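# Lower the crane's machine onto the pinned base plate

## Task

Set the suspended machine down softly on the base plate so that both pins pass through its lugs. At the end the sling must hang slack and no crane button may be pressed. The crane boom lowers while the black button is held and rises while the white one is held. Four cords lead from the machine, each passing through a ring on a wooden block and ending in a knot, so they can be used to steer it. The task fails if the machine moves quickly while it is touching a pin or the base plate.

## Robot and tools

Robots: four identical i2rt Big YAM arms named arm1, arm2, arm3 and arm4. Each has six joints, a five-finger right hand and a wrist camera. Room cameras: cam_high, cam_side, cam_wide. Wrist cameras: arm1_cam_wrist to arm4_cam_wrist.

Frame: every pose is in one shared scene frame, metres, origin on the floor, +z up. Arm feet (base_link), each facing along its own +x: arm1 at x=+1.415 y=-0.100 z=+0.811 quat_wxyz=(+0.060, -0.007, -0.003, +0.998); arm2 at x=-0.299 y=+1.398 z=+0.819 quat_wxyz=(+0.762, -0.003, -0.002, -0.648); arm3 at x=-1.472 y=-0.253 z=+0.785 quat_wxyz=(+0.995, +0.003, +0.001, +0.097); arm4 at x=+0.062 y=-1.422 z=+0.819 quat_wxyz=(+0.670, -0.007, +0.002, +0.742). The tabletops beneath them sit at z=+0.720. Reach is about 1.07 m from the joint1 axis.

Hand point: 0.045 m ahead of the palm. Its +z runs along straight fingers, +y out of the palm, +x across the palm away from the thumb. With joints 1, 5, 6 at 0 and the hand level and forward, the palm faces down with the thumb on the left; with joint6 near -1.3 the wrist camera is on top, upright, palm facing right. A bracket on the little-finger side of the wrist can strike things.

Tool move: each robot is its own argument (arm1..arm4); an omitted robot gets nothing new. Per robot you may give:
- joints: absolute targets by name, in radians for arm joints: joint1_rad -2.879..2.879 (base turn, positive counter-clockwise from above), joint2_rad 0..3.141 (shoulder), joint3_rad 0..3.019 (elbow), joint4_rad -1.692..1.57 (hand pitch, positive raises fingers), joint5_rad -1.57..1.57 (sideways, positive to the arm's right), joint6_rad -2.094..2.094 (roll, positive clockwise seen from behind). Hand keys on a -1..1 scale: hand_little, hand_ring, hand_middle, hand_index, hand_thumb_bend (+1 open/straight, -1 closed), hand_thumb_turn (+1 beside palm, -1 opposite fingers), hand_force_limit (setting: about 0 N at -1 to 10 N at +1, 15 N for thumb motors), hand_speed (-0.96..1; full speed from +0.48 up).
- target: an absolute hand pose [x, y, z, qw, qx, qy, qz] in the scene frame, in the same form the hand line prints. The hand follows a straight path from its hand_target pose. With target, joints may only hold hand_ keys.
- speed: top path speed in m/s, 0.002..0.5, default 0.25; only valid with target. Rotation is capped at twice that in rad/s.
- min_time_s: 0.1..8 s, the least duration of this robot's arm joint moves; goes with joints.
- cameras: list of names, "all", or [] for none.
All motions start together; hand paths finish together, paced by the slowest. Paths last 0.5..10 s, an action at most 15 s. Paths ignore obstacles and other arms; hands lag, drift, overshoot speed near full stretch and often stop a centimetre or more off. A call with no action returns full state and images. Unknown keys make a call invalid; out-of-range values get it refused, and after a refusal or a stop the remaining move, wait and finished_scene calls in that reply are skipped.

Results: the move line names each robot sent a motion with "done" or its worst status word. joint_status/hand_status: off_target (resting away, maybe still pushing), time_out (joint keeps a nearby target and keeps pushing; send it its reported position to relax), not_followed (a self/inter-arm check withheld it; "joint command not followed" or "pose unreachable"). on_its_own lists uncommanded behaviour; "held at" is a target, not a reading. Robots not named in an action appear under "as last shown" with "not commanded". hand is the measured hand point; hand_target is the pose of the held joint targets. Joint velocities in rad/s, "within noise" when still. Joint torques include the arm's own weight; numbers 3 and 4 wrap at ±28 N m. hand_stopped_by gives six words for little, ring, middle, index, thumb_bend, thumb_turn: moving, target, force, stalled, fault. *_load_n is fingertip force in N, positive when pushed open; a lost grip shows as load near 0.

Gripping: a finger motor moves only when its target changes (by 0.002 or more), stops at target or when closing load hits hand_force_limit, then locks. For a soft grip close at hand_speed -0.94 or below. To squeeze harder, raise the limit and send a more-closed target; to loosen, send a more-open one. Fully wrapped, the hand holds items about 0.035..0.065 m thick, handles down to 0.025 m.

wait: seconds 0..10, optional cameras; nothing new is commanded. zoom_image: camera plus region [x0, y0, x1, y1] in pixels from top-left, at most 504 square, on the latest image. show_instructions: shows the reference pages. finished_scene: ends the scene irreversibly; the goal must hold without the robots.

Avoid: hard presses or hits between arms (a grip on another robot's fingers counts), hard impacts with fixed or heavy things, dropping or releasing moving parts, knocking anything out of the work area, excessive finger loads, and long pushing or stretched holding that overheats motors (MOTOR HOT warns at 85 °C; at 100 °C the arm goes limp for 30..60 s and its keys read limit_stop_at_motor_heat, so resend targets). The scene keeps running while you think, and loose items may get brief pushes.

Each tool is called after "Request:" as a command line: name --argument value for each argument, lists and objects as JSON in quotes; but a table of rows of numbers goes row by row, as --pt "numbers of a row", without its own name.

Reference images:

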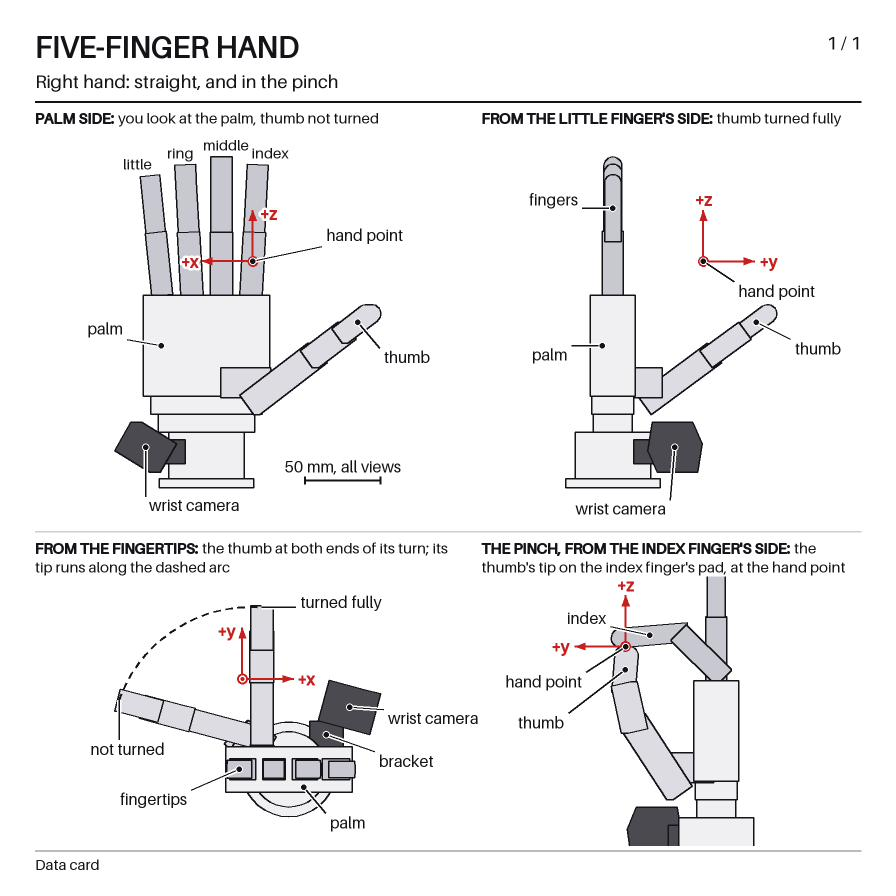

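## Session

Request:
move --cameras '["all"]'

Scene clock: 0.00 s.
Joint torques (N m): no reading
Motor temperatures (°C): arm1=[27 27 25 27 25 26] | arm2=[26 24 26 26 23 24] | arm3=[27 24 24 25 24 26] | arm4=[26 27 24 27 24 26]
Heat: arm1: hottest joint1_rad 27 °C; arm2: hottest joint1_rad 26 °C; arm3: hottest joint1_rad 27 °C; arm4: hottest joint2_rad 27 °C.
Joint velocities: within noise
arm1.joint_positions: joint1_rad=-0.521 joint2_rad=+0.630 joint3_rad=+1.464 joint4_rad=-1.295 joint5_rad=-0.225 joint6_rad=-0.905 hand_little=+1.000 hand_ring=+1.000 hand_middle=+1.000 hand_index=+1.000 hand_thumb_turn=+1.000 hand_thumb_bend=+1.000 hand_force_limit=+0.000 hand_speed=-0.800
arm1.joint_status: not commanded
arm1.hand_stopped_by: target,target,target,target,target,target
arm1.little_load_n: 0.0
arm1.ring_load_n: 0.0
arm1.middle_load_n: 0.0
arm1.index_load_n: 0.0
arm1.thumb_bend_load_n: 0.0
arm1.thumb_turn_load_n: 0.0
arm1.hand: x=+1.2165 y=+0.0209 z=+1.3254 quat_wxyz=(-0.518, +0.466, +0.711, -0.097) (m; scene frame)
arm1.hand_target: x=+1.2172 y=+0.0202 z=+1.3375 quat_wxyz=(-0.530, +0.460, +0.706, -0.097) (m; scene frame)
arm1.hand_status: not commanded
arm2.joint_positions: joint1_rad=-0.560 joint2_rad=+0.644 joint3_rad=+1.382 joint4_rad=-1.427 joint5_rad=-0.193 joint6_rad=-1.343 hand_little=+1.000 hand_ring=+1.000 hand_middle=+1.000 hand_index=+1.000 hand_thumb_turn=+1.000 hand_thumb_bend=+1.000 hand_force_limit=+0.000 hand_speed=-0.800
arm2.joint_status: not commanded
arm2.hand_stopped_by: target,target,target,target,target,target
arm2.little_load_n: 0.0
arm2.ring_load_n: 0.0
arm2.middle_load_n: 0.0
arm2.index_load_n: 0.0
arm2.thumb_bend_load_n: 0.0
arm2.thumb_turn_load_n: 0.0
arm2.hand: x=-0.3999 y=+1.1979 z=+1.2811 quat_wxyz=(+0.271, +0.445, -0.782, +0.343) (m; scene frame)
arm2.hand_target: x=-0.4001 y=+1.1977 z=+1.2935 quat_wxyz=(+0.281, +0.444, -0.775, +0.351) (m; scene frame)
arm2.hand_status: not commanded
arm3.joint_positions: joint1_rad=+0.097 joint2_rad=+0.612 joint3_rad=+1.380 joint4_rad=-1.621 joint5_rad=+0.149 joint6_rad=-1.286 hand_little=+1.000 hand_ring=+1.000 hand_middle=+1.000 hand_index=+1.000 hand_thumb_turn=+1.000 hand_thumb_bend=+1.000 hand_force_limit=+0.000 hand_speed=-0.800
arm3.joint_status: not commanded
arm3.hand_stopped_by: target,target,target,target,target,target
arm3.little_load_n: 0.0
arm3.ring_load_n: 0.0
arm3.middle_load_n: 0.0
arm3.index_load_n: 0.0
arm3.thumb_bend_load_n: 0.0
arm3.thumb_turn_load_n: 0.0
arm3.hand: x=-1.2948 y=-0.2839 z=+1.2286 quat_wxyz=(-0.036, +0.934, -0.024, +0.355) (m; scene frame)
arm3.hand_target: x=-1.2955 y=-0.2842 z=+1.2360 quat_wxyz=(-0.039, +0.930, -0.025, +0.364) (m; scene frame)
arm3.hand_status: not commanded
arm4.joint_positions: joint1_rad=-0.003 joint2_rad=+0.559 joint3_rad=+1.400 joint4_rad=-1.350 joint5_rad=+0.145 joint6_rad=-1.046 hand_little=+1.000 hand_ring=+1.000 hand_middle=+1.000 hand_index=+1.000 hand_thumb_turn=+1.000 hand_thumb_bend=+1.000 hand_force_limit=+0.000 hand_speed=-0.800
arm4.joint_status: not commanded
arm4.hand_stopped_by: target,target,target,target,target,target
arm4.little_load_n: 0.0
arm4.ring_load_n: 0.0
arm4.middle_load_n: 0.0
arm4.index_load_n: 0.0
arm4.thumb_bend_load_n: 0.0
arm4.thumb_turn_load_n: 0.0
arm4.hand: x=+0.1043 y=-1.2194 z=+1.3136 quat_wxyz=(-0.415, +0.744, +0.438, +0.286) (m; scene frame)
arm4.hand_target: x=+0.1043 y=-1.2203 z=+1.3247 quat_wxyz=(-0.426, +0.739, +0.434, +0.291) (m; scene frame)
arm4.hand_status: not commanded
pictures: arm1_cam_wrist, arm2_cam_wrist, arm3_cam_wrist, arm4_cam_wrist, cam_high, cam_side, cam_wide
Images, in order (width x height): arm1_cam_wrist 616x616, arm2_cam_wrist 616x616, arm3_cam_wrist 616x616, arm4_cam_wrist 616x616, cam_high 672x504, cam_side 672x504, cam_wide 672x504.

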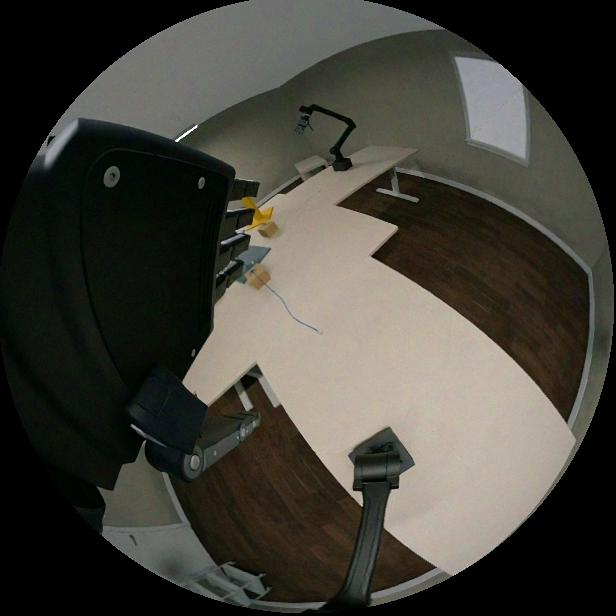

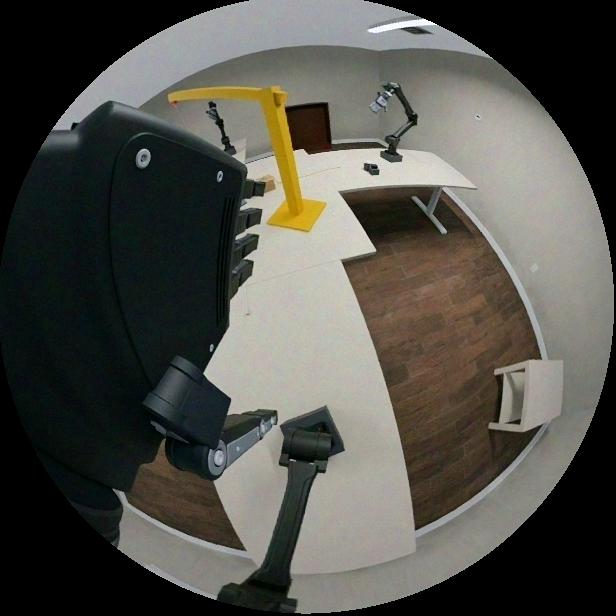

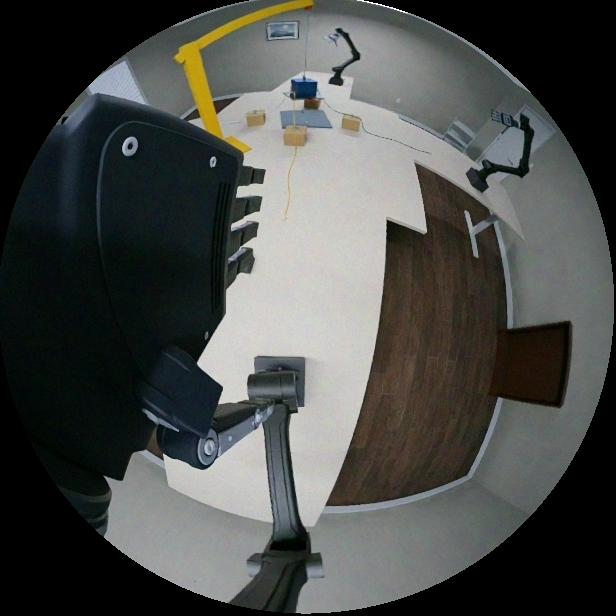

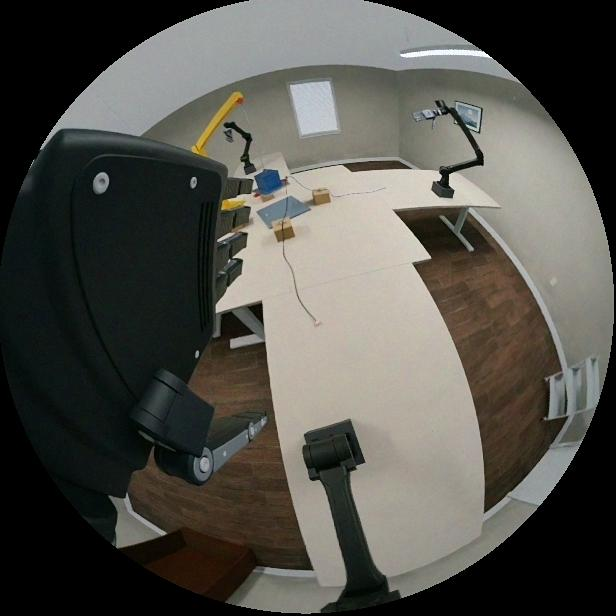

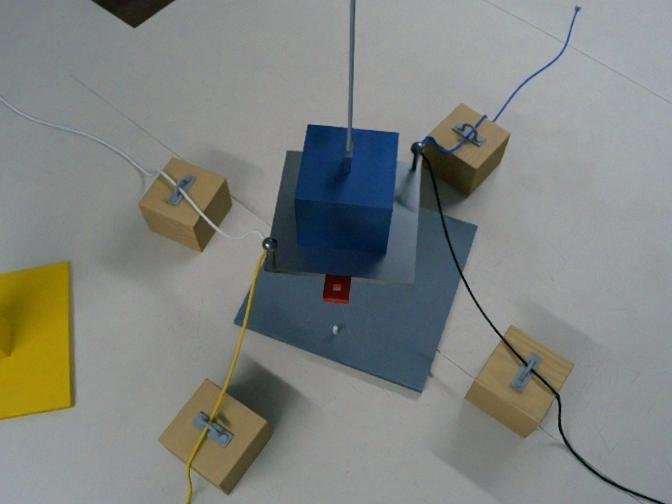

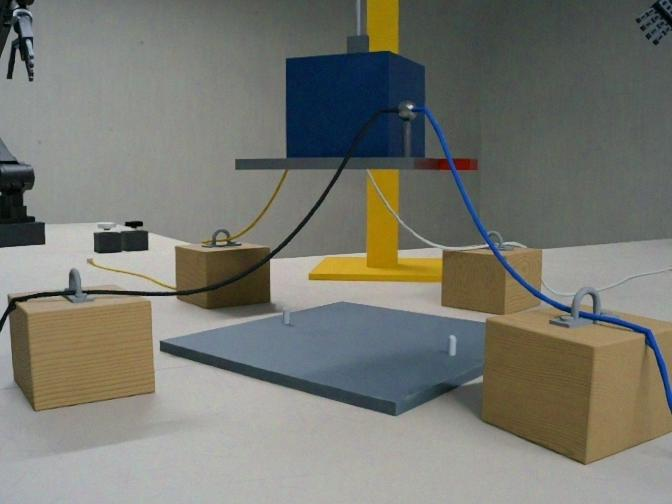

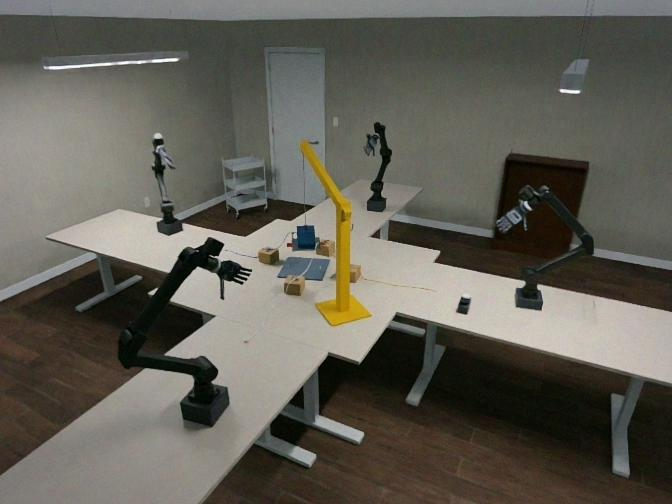

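Request:
zoom_image --camera "cam_high" --region '[220, 80, 480, 400]'

Request:
zoom_image --camera "cam_side" --region '[150, 20, 600, 440]'

Request:
zoom_image --camera "cam_wide" --region '[220, 200, 480, 360]'

Request:
zoom_image --camera "cam_high" --region '[380, 80, 672, 504]'

Request:
zoom_image --camera "arm3_cam_wrist" --region '[170, 0, 450, 280]'

Scaled by 1.575 from the camera's 672x504 image, which has a finer 960x720 frame.

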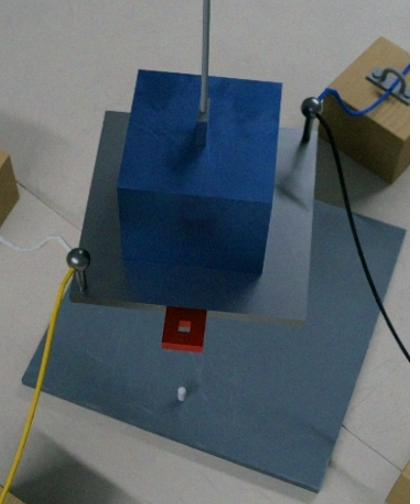

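Scaled by 1.120 from the camera's 672x504 image, which has a finer 960x720 frame.

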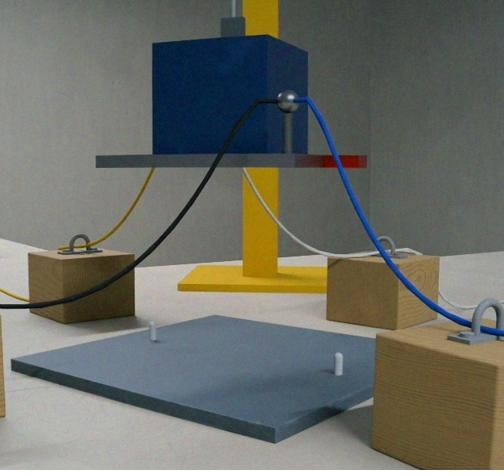

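Scaled by 1.938 from the camera's 672x504 image, which has a finer 960x720 frame.

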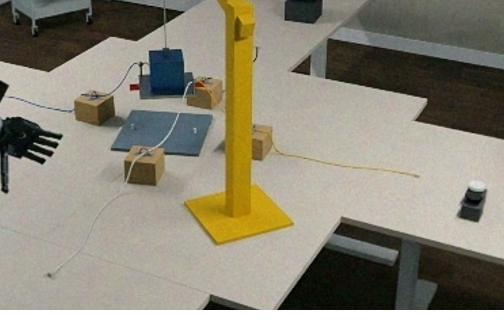

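Scaled by 1.189 from the camera's 672x504 image, which has a finer 960x720 frame.

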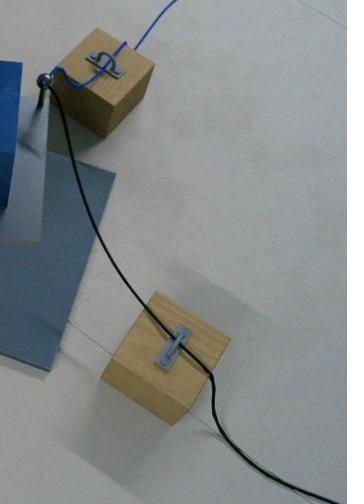

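Scaled by 1.800 from the camera's 616x616 image, which has a finer 880x880 frame.

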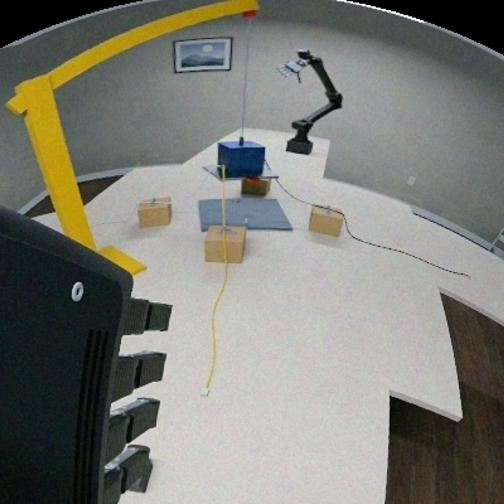

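Request:
zoom_image --camera "cam_wide" --region '[400, 260, 500, 335]'

Request:
zoom_image --camera "cam_side" --region '[70, 200, 270, 320]'

Request:
zoom_image --camera "arm4_cam_wrist" --region '[200, 80, 460, 340]'

Request:
zoom_image --camera "arm2_cam_wrist" --region '[150, 60, 450, 340]'

Request:
zoom_image --camera "arm1_cam_wrist" --region '[200, 160, 420, 360]'

Scaled by 5.040 from the camera's 672x504 image, which has a finer 960x720 frame.

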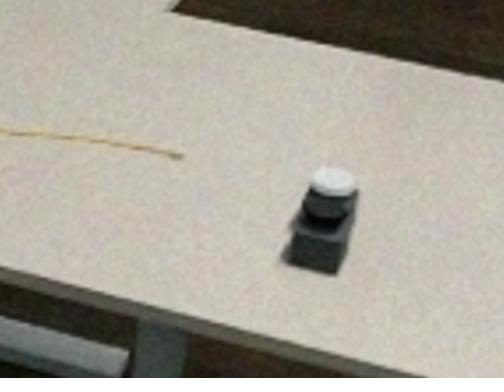

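Scaled by 2.520 from the camera's 672x504 image, which has a finer 960x720 frame.

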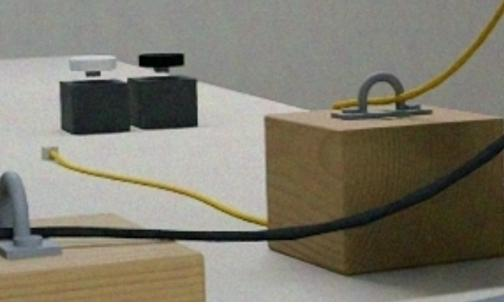

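Scaled by 1.938 from the camera's 616x616 image, which has a finer 880x880 frame.

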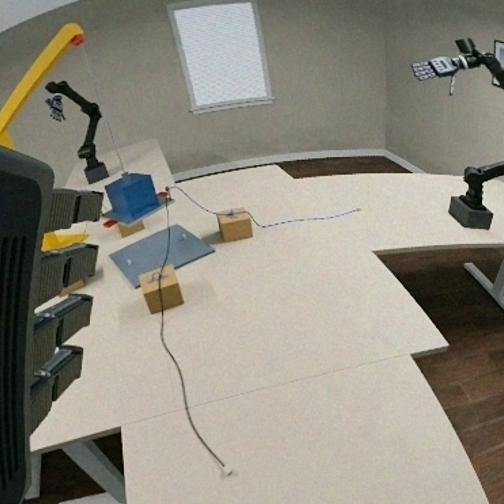

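Scaled by 1.680 from the camera's 616x616 image, which has a finer 880x880 frame.

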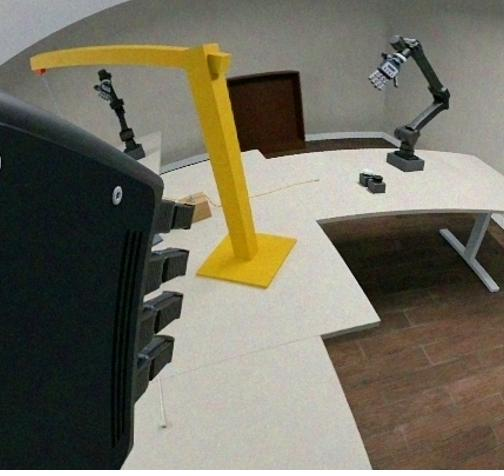

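Scaled by 2.291 from the camera's 616x616 image, which has a finer 880x880 frame.

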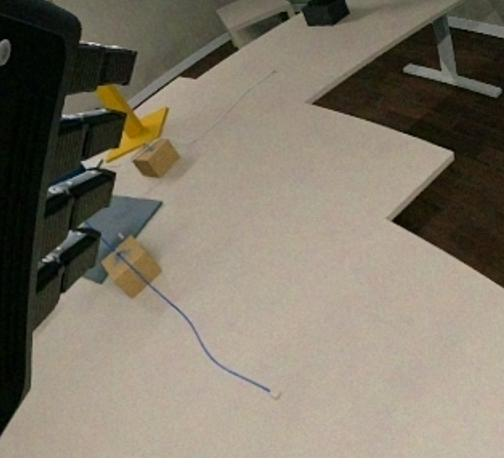

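Request:
move --arm1 '{"target": [0.85, 0.0, 1.0, 0, 0, 0.866, -0.5]}' --arm2 '{"target": [-0.22, 0.9, 1.0, 0.3536, -0.6124, 0.6124, -0.3536]}' --arm3 '{"target": [-1.13, 0.02, 1.05, 0, -0.8988, 0.4384, 0]}' --arm4 '{"target": [0.08, -0.95, 1.0, 0.3536, -0.6124, -0.6124, 0.3536]}' --cameras '["all"]'

Scene clock: 19.20 s.
Joint torques (N m): arm1=[0.91 -19.55 11.74 -0.46 -0.63 -0.16] | arm2=[0.26 -16.44 10.7 -0.05 -1.05 -0.14] | arm3=[0.62 -12.86 11.95 -0.94 -0.2 0.12] | arm4=[0.85 -11.34 10.55 -0.46 -0.85 -0.23]
Motor temperatures (°C): arm1=[27 27 27 27 25 25] | arm2=[26 24 28 26 23 24] | arm3=[27 24 26 25 24 26] | arm4=[26 27 26 27 24 26]
Heat: arm1: hottest joint1_rad 27 °C; arm2: hottest joint3_rad 28 °C; arm3: hottest joint1_rad 27 °C; arm4: hottest joint2_rad 27 °C.
move: arm1 off_target; arm2 off_target; arm3 off_target; arm4 off_target
Joint velocities: within noise
arm1.joint_positions: joint1_rad=-0.273 joint2_rad=+1.964 joint3_rad=+1.840 joint4_rad=-1.697 joint5_rad=-0.960 joint6_rad=-1.950 hand_little=+1.000 hand_ring=+1.000 hand_middle=+1.000 hand_index=+1.000 hand_thumb_turn=+1.000 hand_thumb_bend=+1.000 hand_force_limit=+0.000 hand_speed=-0.800
arm1.joint_status: not commanded
arm1.hand_stopped_by: target,target,target,target,target,target
arm1.little_load_n: 0.0
arm1.ring_load_n: 0.0
arm1.middle_load_n: 0.0
arm1.index_load_n: 0.0
arm1.thumb_bend_load_n: 0.0
arm1.thumb_turn_load_n: -0.5
arm1.hand: x=+0.8647 y=-0.0037 z=+0.9795 quat_wxyz=(-0.064, +0.067, +0.881, -0.464) (m; scene frame)
arm1.hand_target: x=+0.8513 y=-0.0009 z=+0.9997 quat_wxyz=(-0.087, +0.047, +0.884, -0.456) (m; scene frame)
arm1.hand_status: off_target (0.026 m and 11.5 deg from the pose sent, 0.490 m and 96.7 deg at the start; a joint's target at an end of its range on 42 of 129 steps)
arm2.joint_positions: joint1_rad=-0.276 joint2_rad=+1.812 joint3_rad=+1.537 joint4_rad=-1.534 joint5_rad=-1.032 joint6_rad=-1.773 hand_little=+1.000 hand_ring=+1.000 hand_middle=+1.000 hand_index=+1.000 hand_thumb_turn=+1.000 hand_thumb_bend=+1.000 hand_force_limit=+0.000 hand_speed=-0.800
arm2.joint_status: not commanded
arm2.hand_stopped_by: target,target,target,target,target,target
arm2.little_load_n: 0.0
arm2.ring_load_n: 0.0
arm2.middle_load_n: 0.0
arm2.index_load_n: 0.0
arm2.thumb_bend_load_n: 0.0
arm2.thumb_turn_load_n: -0.5
arm2.hand: x=-0.2218 y=+0.9131 z=+0.9815 quat_wxyz=(-0.369, +0.599, -0.625, +0.338) (m; scene frame)
arm2.hand_target: x=-0.2200 y=+0.9009 z=+1.0001 quat_wxyz=(-0.353, +0.612, -0.613, +0.354) (m; scene frame)
arm2.hand_status: off_target (0.023 m and 3.3 deg from the pose sent, 0.447 m and 78.0 deg at the start)
arm3.joint_positions: joint1_rad=+0.424 joint2_rad=+1.635 joint3_rad=+1.663 joint4_rad=-1.636 joint5_rad=+0.008 joint6_rad=-0.057 hand_little=+1.000 hand_ring=+1.000 hand_middle=+1.000 hand_index=+1.000 hand_thumb_turn=+1.000 hand_thumb_bend=+1.000 hand_force_limit=+0.000 hand_speed=-0.800
arm3.joint_status: not commanded
arm3.hand_stopped_by: target,target,target,target,target,target
arm3.little_load_n: 0.0
arm3.ring_load_n: 0.0
arm3.middle_load_n: 0.0
arm3.index_load_n: 0.0
arm3.thumb_bend_load_n: 0.0
arm3.thumb_turn_load_n: 0.0
arm3.hand: x=-1.1406 y=+0.0118 z=+1.0348 quat_wxyz=(+0.016, +0.901, -0.433, -0.008) (m; scene frame)
arm3.hand_target: x=-1.1307 y=+0.0195 z=+1.0498 quat_wxyz=(+0.000, +0.899, -0.438, +0.000) (m; scene frame)
arm3.hand_status: off_target (0.020 m and 2.2 deg from the pose sent, 0.389 m and 63.6 deg at the start)
arm4.joint_positions: joint1_rad=-0.413 joint2_rad=+1.755 joint3_rad=+1.496 joint4_rad=-1.687 joint5_rad=-0.977 joint6_rad=-2.007 hand_little=+1.000 hand_ring=+1.000 hand_middle=+1.000 hand_index=+1.000 hand_thumb_turn=+1.000 hand_thumb_bend=+1.000 hand_force_limit=+0.000 hand_speed=-0.800
arm4.joint_status: not commanded
arm4.hand_stopped_by: target,target,target,target,target,target
arm4.little_load_n: 0.0
arm4.ring_load_n: 0.0
arm4.middle_load_n: 0.0
arm4.index_load_n: 0.0
arm4.thumb_bend_load_n: 0.0
arm4.thumb_turn_load_n: -0.5
arm4.hand: x=+0.0781 y=-0.9665 z=+0.9848 quat_wxyz=(-0.351, +0.643, +0.592, -0.337) (m; scene frame)
arm4.hand_target: x=+0.0793 y=-0.9510 z=+0.9999 quat_wxyz=(-0.362, +0.631, +0.607, -0.320) (m; scene frame)
arm4.hand_status: off_target (0.022 m and 4.7 deg from the pose sent, 0.414 m and 79.3 deg at the start; a joint's target at an end of its range on 33 of 129 steps)
pictures: arm1_cam_wrist, arm2_cam_wrist, arm3_cam_wrist, arm4_cam_wrist, cam_high, cam_side, cam_wide
Images, in order (width x height): arm1_cam_wrist 616x616, arm2_cam_wrist 616x616, arm3_cam_wrist 616x616, arm4_cam_wrist 616x616, cam_high 672x504, cam_side 672x504, cam_wide 672x504.

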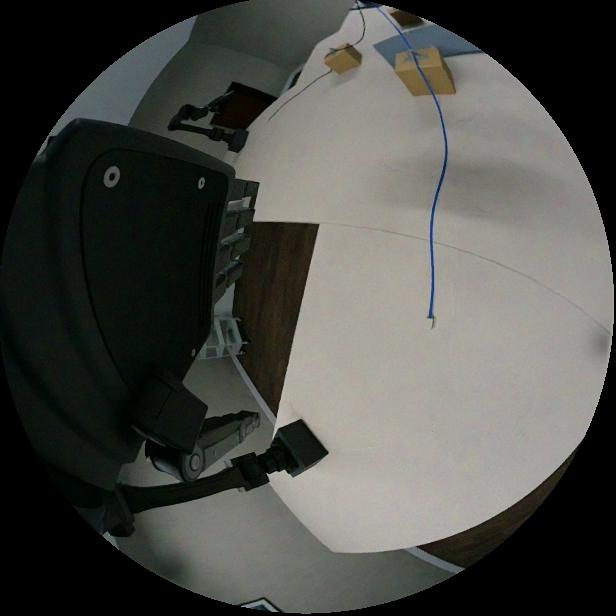

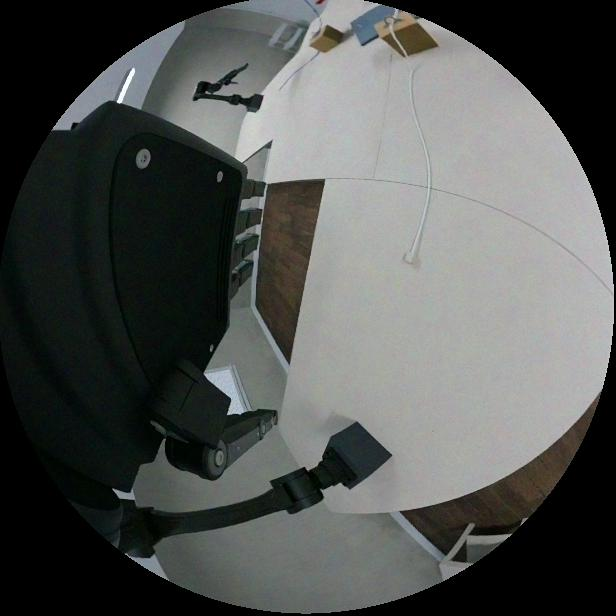

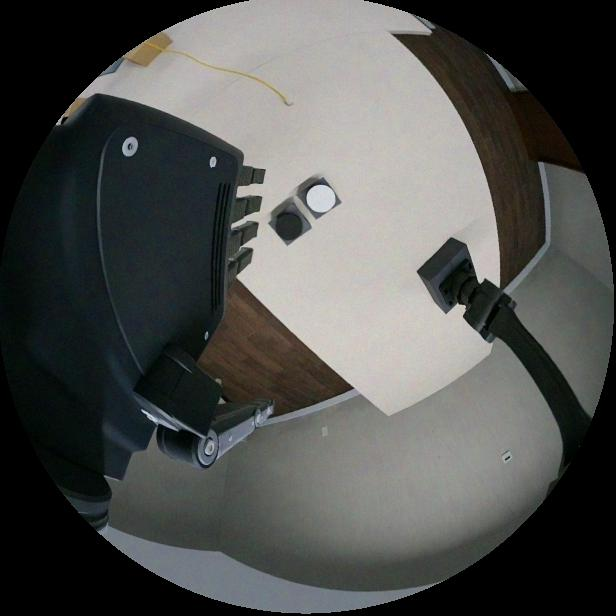

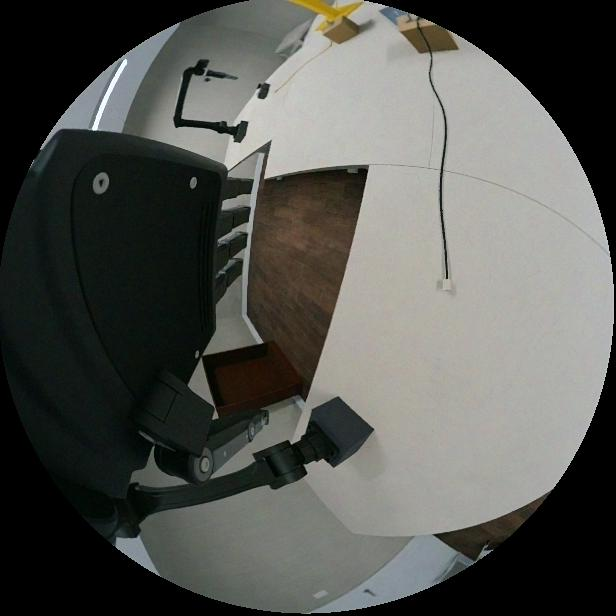

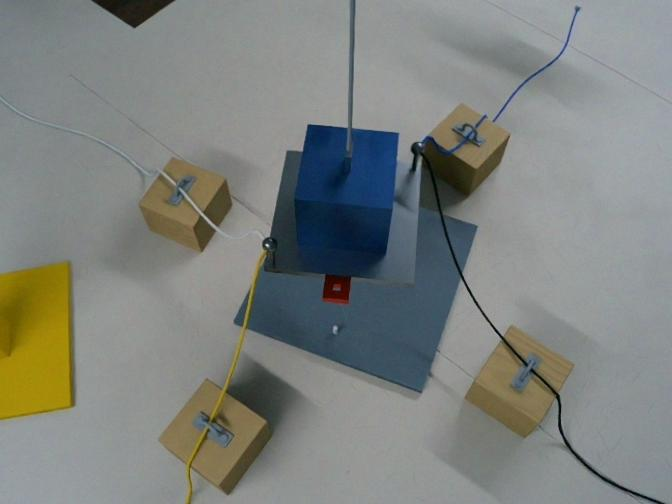

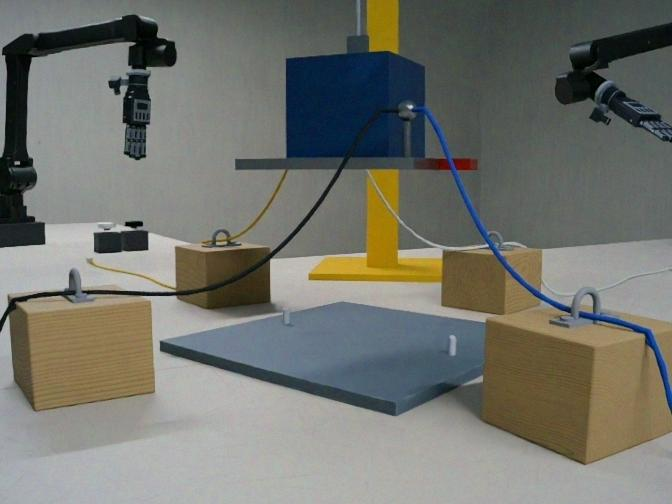

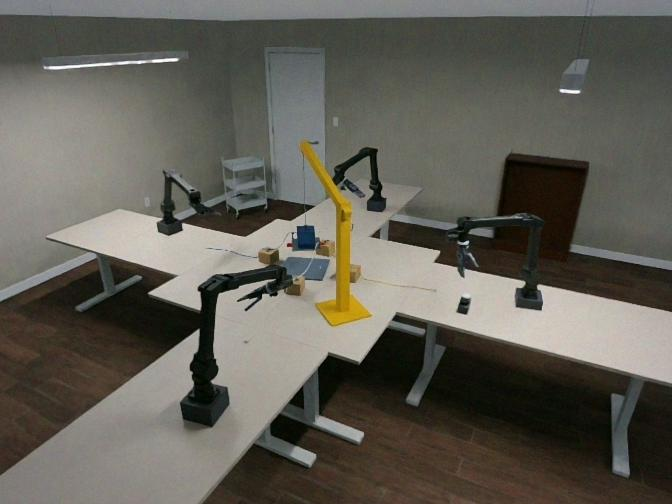

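Request:
zoom_image --camera "arm3_cam_wrist" --region '[220, 60, 380, 260]'

Request:
zoom_image --camera "arm4_cam_wrist" --region '[380, 220, 500, 340]'

Request:
zoom_image --camera "arm2_cam_wrist" --region '[350, 200, 470, 320]'

Request:
zoom_image --camera "arm1_cam_wrist" --region '[370, 260, 490, 380]'

Scaled by 2.520 from the camera's 616x616 image, which has a finer 880x880 frame.

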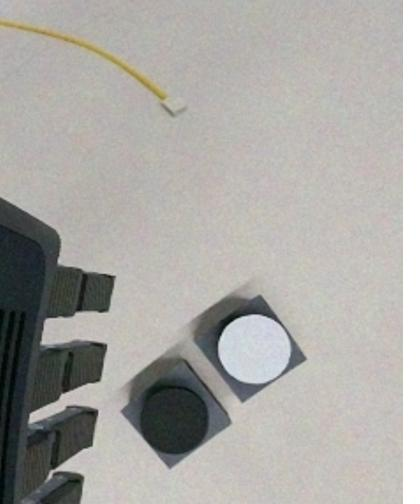

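Scaled by 4.200 from the camera's 616x616 image, which has a finer 880x880 frame.

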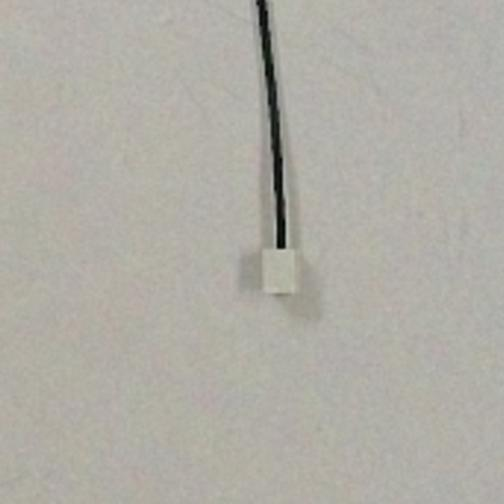

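Scaled by 4.200 from the camera's 616x616 image, which has a finer 880x880 frame.

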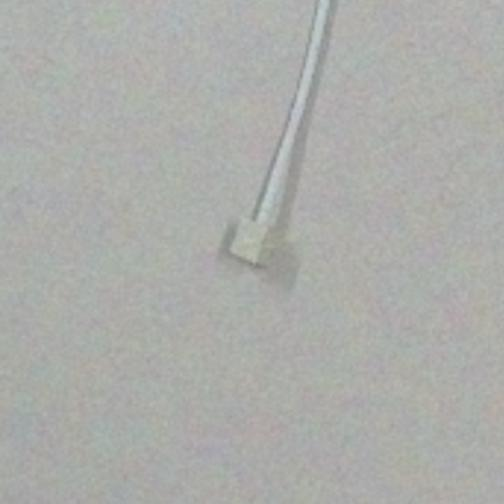

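Scaled by 4.200 from the camera's 616x616 image, which has a finer 880x880 frame.

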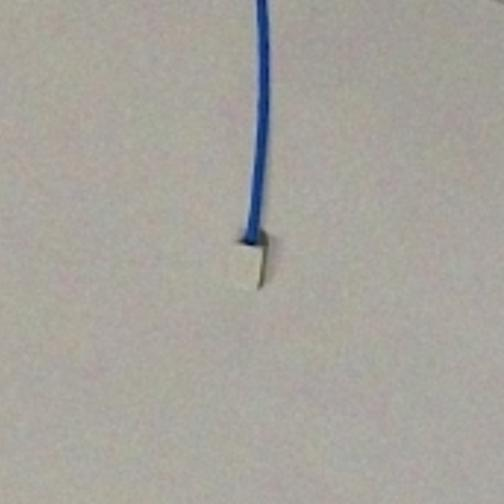

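Request:
move --arm3 '{"target": [-1.148, -0.035, 0.92, 0, -0.8988, 0.4384, 0], "joints": {"hand_little": -1, "hand_ring": -1, "hand_middle": -1, "hand_speed": 0.2}}' --arm1 '{"joints": {"hand_thumb_turn": -1, "hand_speed": 0.2}}' --arm2 '{"joints": {"hand_thumb_turn": -1, "hand_speed": 0.2}}' --arm4 '{"joints": {"hand_thumb_turn": -1, "hand_speed": 0.2}}' --cameras '["arm3_cam_wrist", "arm4_cam_wrist"]'

Request:
zoom_image --camera "arm3_cam_wrist" --region '[200, 160, 400, 360]'

Scene clock: 29.10 s.
Joint torques (N m): arm1=[0.56 -19.66 11.77 -0.51 -0.63 -0.14] | arm2=[0.32 -16.44 10.71 -0.02 -1.03 -0.14] | arm3=[0.26 -12.57 7.04 -0.05 -0.16 -0.06] | arm4=[0.91 -11.28 10.55 -0.43 -0.85 -0.22]
Motor temperatures (°C): arm1=[27 28 28 27 25 25] | arm2=[26 25 29 26 23 24] | arm3=[27 25 27 25 24 26] | arm4=[26 28 28 27 24 26]
Heat: arm1: hottest joint2_rad 28 °C; arm2: hottest joint3_rad 29 °C; arm3: hottest joint1_rad 27 °C; arm4: hottest joint2_rad 28 °C.
move: arm1 done; arm2 done; arm3 done; arm4 done
Joint velocities: within noise
arm1.joint_positions: joint1_rad=-0.273 joint2_rad=+1.964 joint3_rad=+1.840 joint4_rad=-1.697 joint5_rad=-0.960 joint6_rad=-1.953 hand_little=+1.000 hand_ring=+1.000 hand_middle=+1.000 hand_index=+1.000 hand_thumb_turn=-1.000 hand_thumb_bend=+1.000 hand_force_limit=+0.000 hand_speed=+0.200
arm1.joint_status: all done
arm1.hand_stopped_by: target,target,target,target,target,target
arm1.little_load_n: 0.0
arm1.ring_load_n: 0.0
arm1.middle_load_n: 0.0
arm1.index_load_n: -0.5
arm1.thumb_bend_load_n: 0.0
arm1.thumb_turn_load_n: 0.0
arm1.hand: x=+0.8646 y=-0.0036 z=+0.9794 quat_wxyz=(-0.064, +0.065, +0.881, -0.464) (m; scene frame)
arm1.hand_target: x=+0.8513 y=-0.0009 z=+0.9997 quat_wxyz=(-0.087, +0.047, +0.884, -0.456) (m; scene frame)
arm1.hand_status: not commanded
arm2.joint_positions: joint1_rad=-0.276 joint2_rad=+1.812 joint3_rad=+1.537 joint4_rad=-1.534 joint5_rad=-1.032 joint6_rad=-1.775 hand_little=+1.000 hand_ring=+1.000 hand_middle=+1.000 hand_index=+1.000 hand_thumb_turn=-1.000 hand_thumb_bend=+1.000 hand_force_limit=+0.000 hand_speed=+0.200
arm2.joint_status: all done
arm2.hand_stopped_by: target,target,target,target,target,target
arm2.little_load_n: 0.0
arm2.ring_load_n: 0.0
arm2.middle_load_n: 0.0
arm2.index_load_n: 0.0
arm2.thumb_bend_load_n: 0.0
arm2.thumb_turn_load_n: 0.0
arm2.hand: x=-0.2218 y=+0.9130 z=+0.9815 quat_wxyz=(-0.368, +0.599, -0.625, +0.339) (m; scene frame)
arm2.hand_target: x=-0.2201 y=+0.9009 z=+1.0001 quat_wxyz=(-0.353, +0.612, -0.612, +0.354) (m; scene frame)
arm2.hand_status: not commanded
arm3.joint_positions: joint1_rad=+0.352 joint2_rad=+1.569 joint3_rad=+1.288 joint4_rad=-1.299 joint5_rad=+0.007 joint6_rad=-0.114 hand_little=-1.000 hand_ring=-1.000 hand_middle=-1.000 hand_index=+1.000 hand_thumb_turn=+1.000 hand_thumb_bend=+1.000 hand_force_limit=+0.000 hand_speed=+0.200
arm3.joint_status: all done
arm3.hand_stopped_by: target,target,target,target,target,target
arm3.little_load_n: 0.0
arm3.ring_load_n: 0.0
arm3.middle_load_n: 0.0
arm3.index_load_n: 0.0
arm3.thumb_bend_load_n: -0.5
arm3.thumb_turn_load_n: 0.0
arm3.hand: x=-1.1493 y=-0.0325 z=+0.9216 quat_wxyz=(+0.004, +0.898, -0.440, -0.001) (m; scene frame)
arm3.hand_target: x=-1.1481 y=-0.0350 z=+0.9200 quat_wxyz=(+0.000, +0.899, -0.438, +0.000) (m; scene frame)
arm3.hand_status: done (0.003 m and 0.5 deg from the pose sent, 0.124 m and 2.2 deg at the start)
arm4.joint_positions: joint1_rad=-0.413 joint2_rad=+1.755 joint3_rad=+1.496 joint4_rad=-1.688 joint5_rad=-0.977 joint6_rad=-2.008 hand_little=+1.000 hand_ring=+1.000 hand_middle=+1.000 hand_index=+1.000 hand_thumb_turn=-1.000 hand_thumb_bend=+1.000 hand_force_limit=+0.000 hand_speed=+0.200
arm4.joint_status: all done
arm4.hand_stopped_by: target,target,target,target,target,target
arm4.little_load_n: 0.0
arm4.ring_load_n: -0.5
arm4.middle_load_n: 0.0
arm4.index_load_n: 0.0
arm4.thumb_bend_load_n: 0.0
arm4.thumb_turn_load_n: 0.0
arm4.hand: x=+0.0781 y=-0.9665 z=+0.9848 quat_wxyz=(-0.351, +0.643, +0.592, -0.337) (m; scene frame)
arm4.hand_target: x=+0.0793 y=-0.9510 z=+0.9999 quat_wxyz=(-0.362, +0.631, +0.607, -0.320) (m; scene frame)
arm4.hand_status: not commanded
pictures: arm3_cam_wrist, arm4_cam_wrist
Images, in order (width x height): arm3_cam_wrist 616x616, arm4_cam_wrist 616x616.

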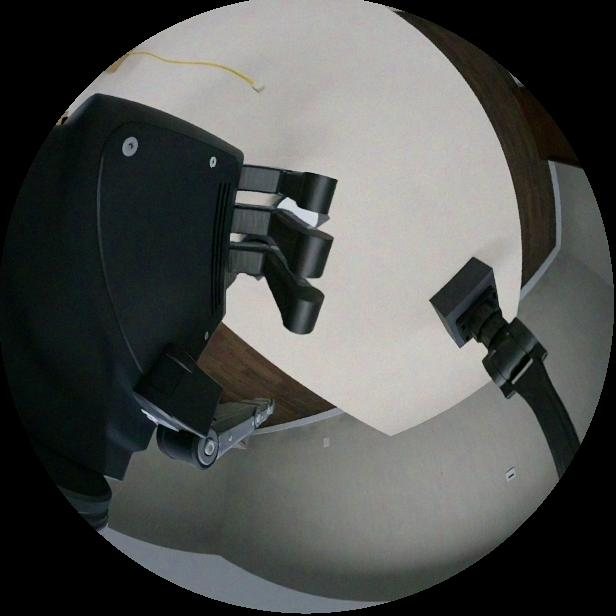

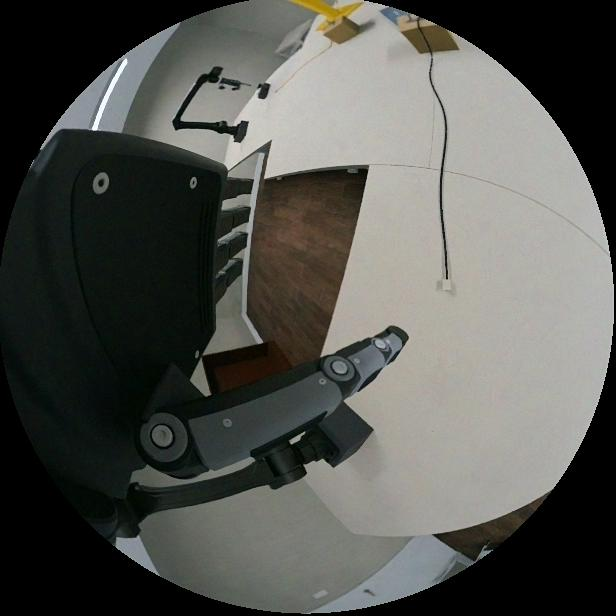

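Scaled by 2.520 from the camera's 616x616 image, which has a finer 880x880 frame.

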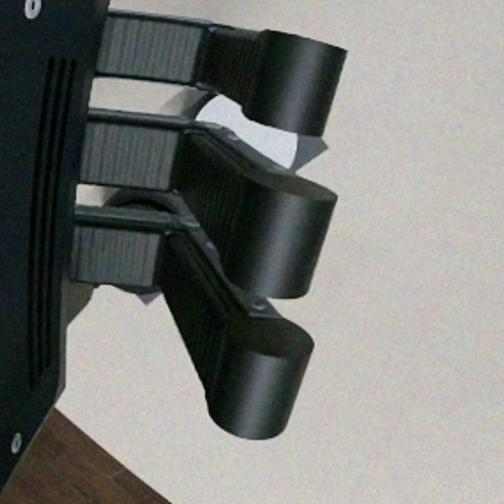

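Request:
move --arm3 '{"target": [-1.156, -0.042, 0.865, 0, -0.8988, 0.4384, 0], "speed": 0.1}' --cameras '["arm3_cam_wrist", "cam_side", "cam_wide"]'

Request:
zoom_image --camera "cam_side" --region '[60, 150, 220, 270]'

Request:
zoom_image --camera "cam_wide" --region '[410, 240, 510, 315]'

Request:
zoom_image --camera "arm3_cam_wrist" --region '[200, 160, 400, 360]'

Scene clock: 31.00 s.
Joint torques (N m): arm1=[0.79 -19.43 11.78 -0.51 -0.62 -0.13] | arm2=[0.32 -16.5 10.71 -0.05 -1.03 -0.14] | arm3=[-0.21 -10.64 6.3 -0.01 -0.16 -0.07] | arm4=[0.91 -11.4 10.54 -0.4 -0.84 -0.23]
Motor temperatures (°C): arm1=[27 28 28 27 25 25] | arm2=[26 25 29 26 24 24] | arm3=[27 25 27 25 24 26] | arm4=[26 28 29 27 24 26]
Heat: arm1: hottest joint2_rad 28 °C; arm2: hottest joint3_rad 29 °C; arm3: hottest joint1_rad 27 °C; arm4: hottest joint3_rad 29 °C.
move: arm3 off_target
Joint velocities: within noise
arm1, arm2, arm4: as last shown
arm1.index_load_n: 0.0
arm2.middle_load_n: -0.5
arm3.joint_positions: joint1_rad=+0.352 joint2_rad=+1.573 joint3_rad=+1.170 joint4_rad=-1.150 joint5_rad=+0.007 joint6_rad=-0.119 hand_little=-1.000 hand_ring=-1.000 hand_middle=-1.000 hand_index=+1.000 hand_thumb_turn=+1.000 hand_thumb_bend=+1.000 hand_force_limit=+0.000 hand_speed=+0.200
arm3.joint_status: not commanded
arm3.hand_stopped_by: target,target,target,target,target,target
arm3.little_load_n: 0.0
arm3.ring_load_n: 0.0
arm3.middle_load_n: 0.5
arm3.index_load_n: 0.0
arm3.thumb_bend_load_n: 0.0
arm3.thumb_turn_load_n: 0.0
arm3.hand: x=-1.1552 y=-0.0361 z=+0.8757 quat_wxyz=(-0.008, +0.899, -0.438, +0.006) (m; scene frame)
arm3.hand_target: x=-1.1563 y=-0.0420 z=+0.8653 quat_wxyz=(+0.000, +0.899, -0.438, +0.000) (m; scene frame)
arm3.hand_status: off_target (0.012 m and 1.1 deg from the pose sent, 0.058 m and 0.5 deg at the start)
arm4.ring_load_n: 0.0
pictures: arm3_cam_wrist, cam_side, cam_wide
Images, in order (width x height): arm3_cam_wrist 616x616, cam_side 672x504, cam_wide 672x504.

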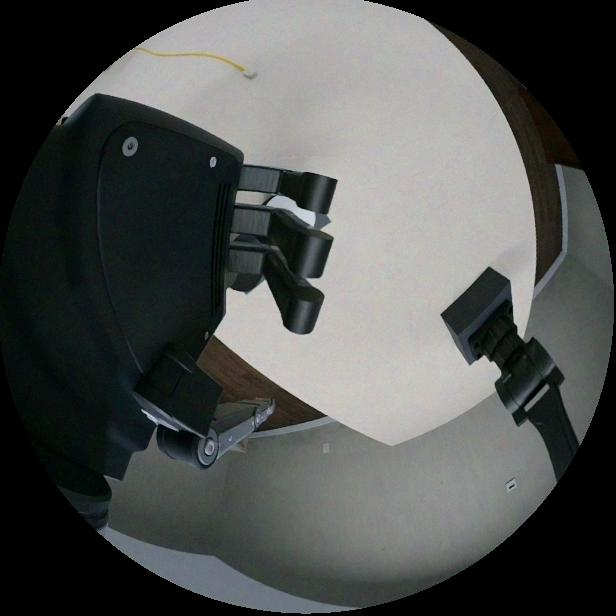

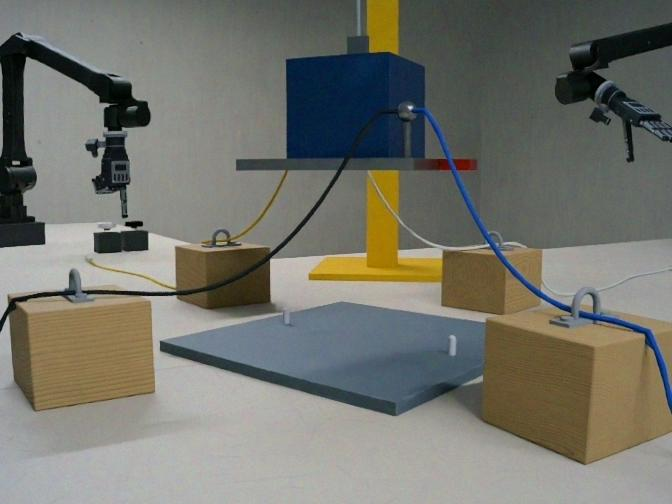

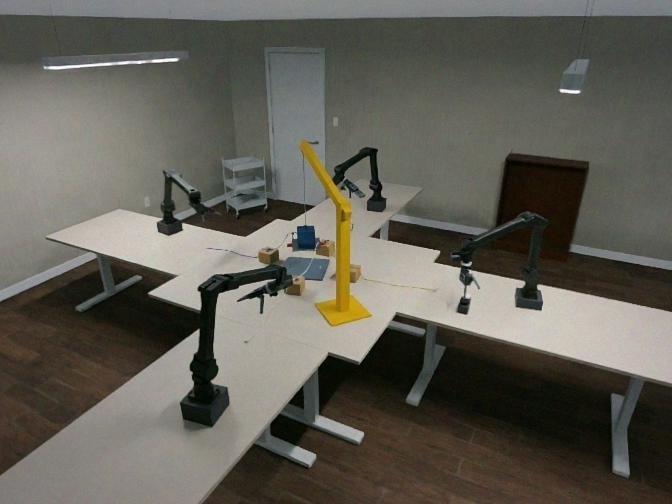

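Scaled by 3.150 from the camera's 672x504 image, which has a finer 960x720 frame.

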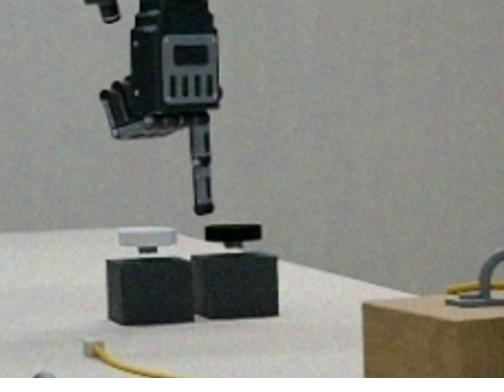

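Scaled by 5.040 from the camera's 672x504 image, which has a finer 960x720 frame.

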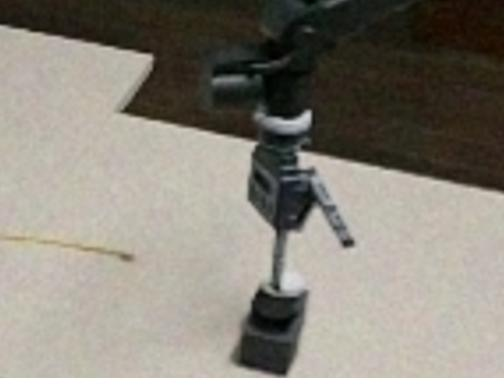

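Scaled by 2.520 from the camera's 616x616 image, which has a finer 880x880 frame.

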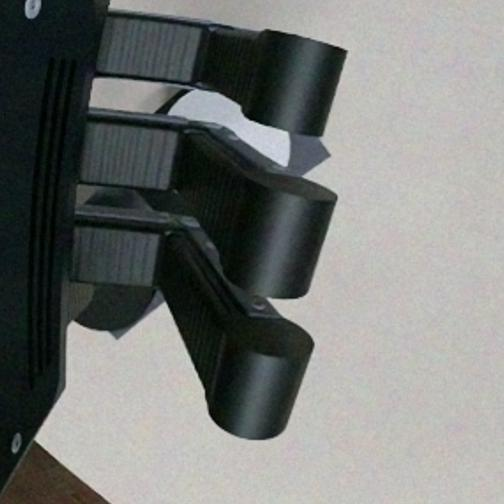

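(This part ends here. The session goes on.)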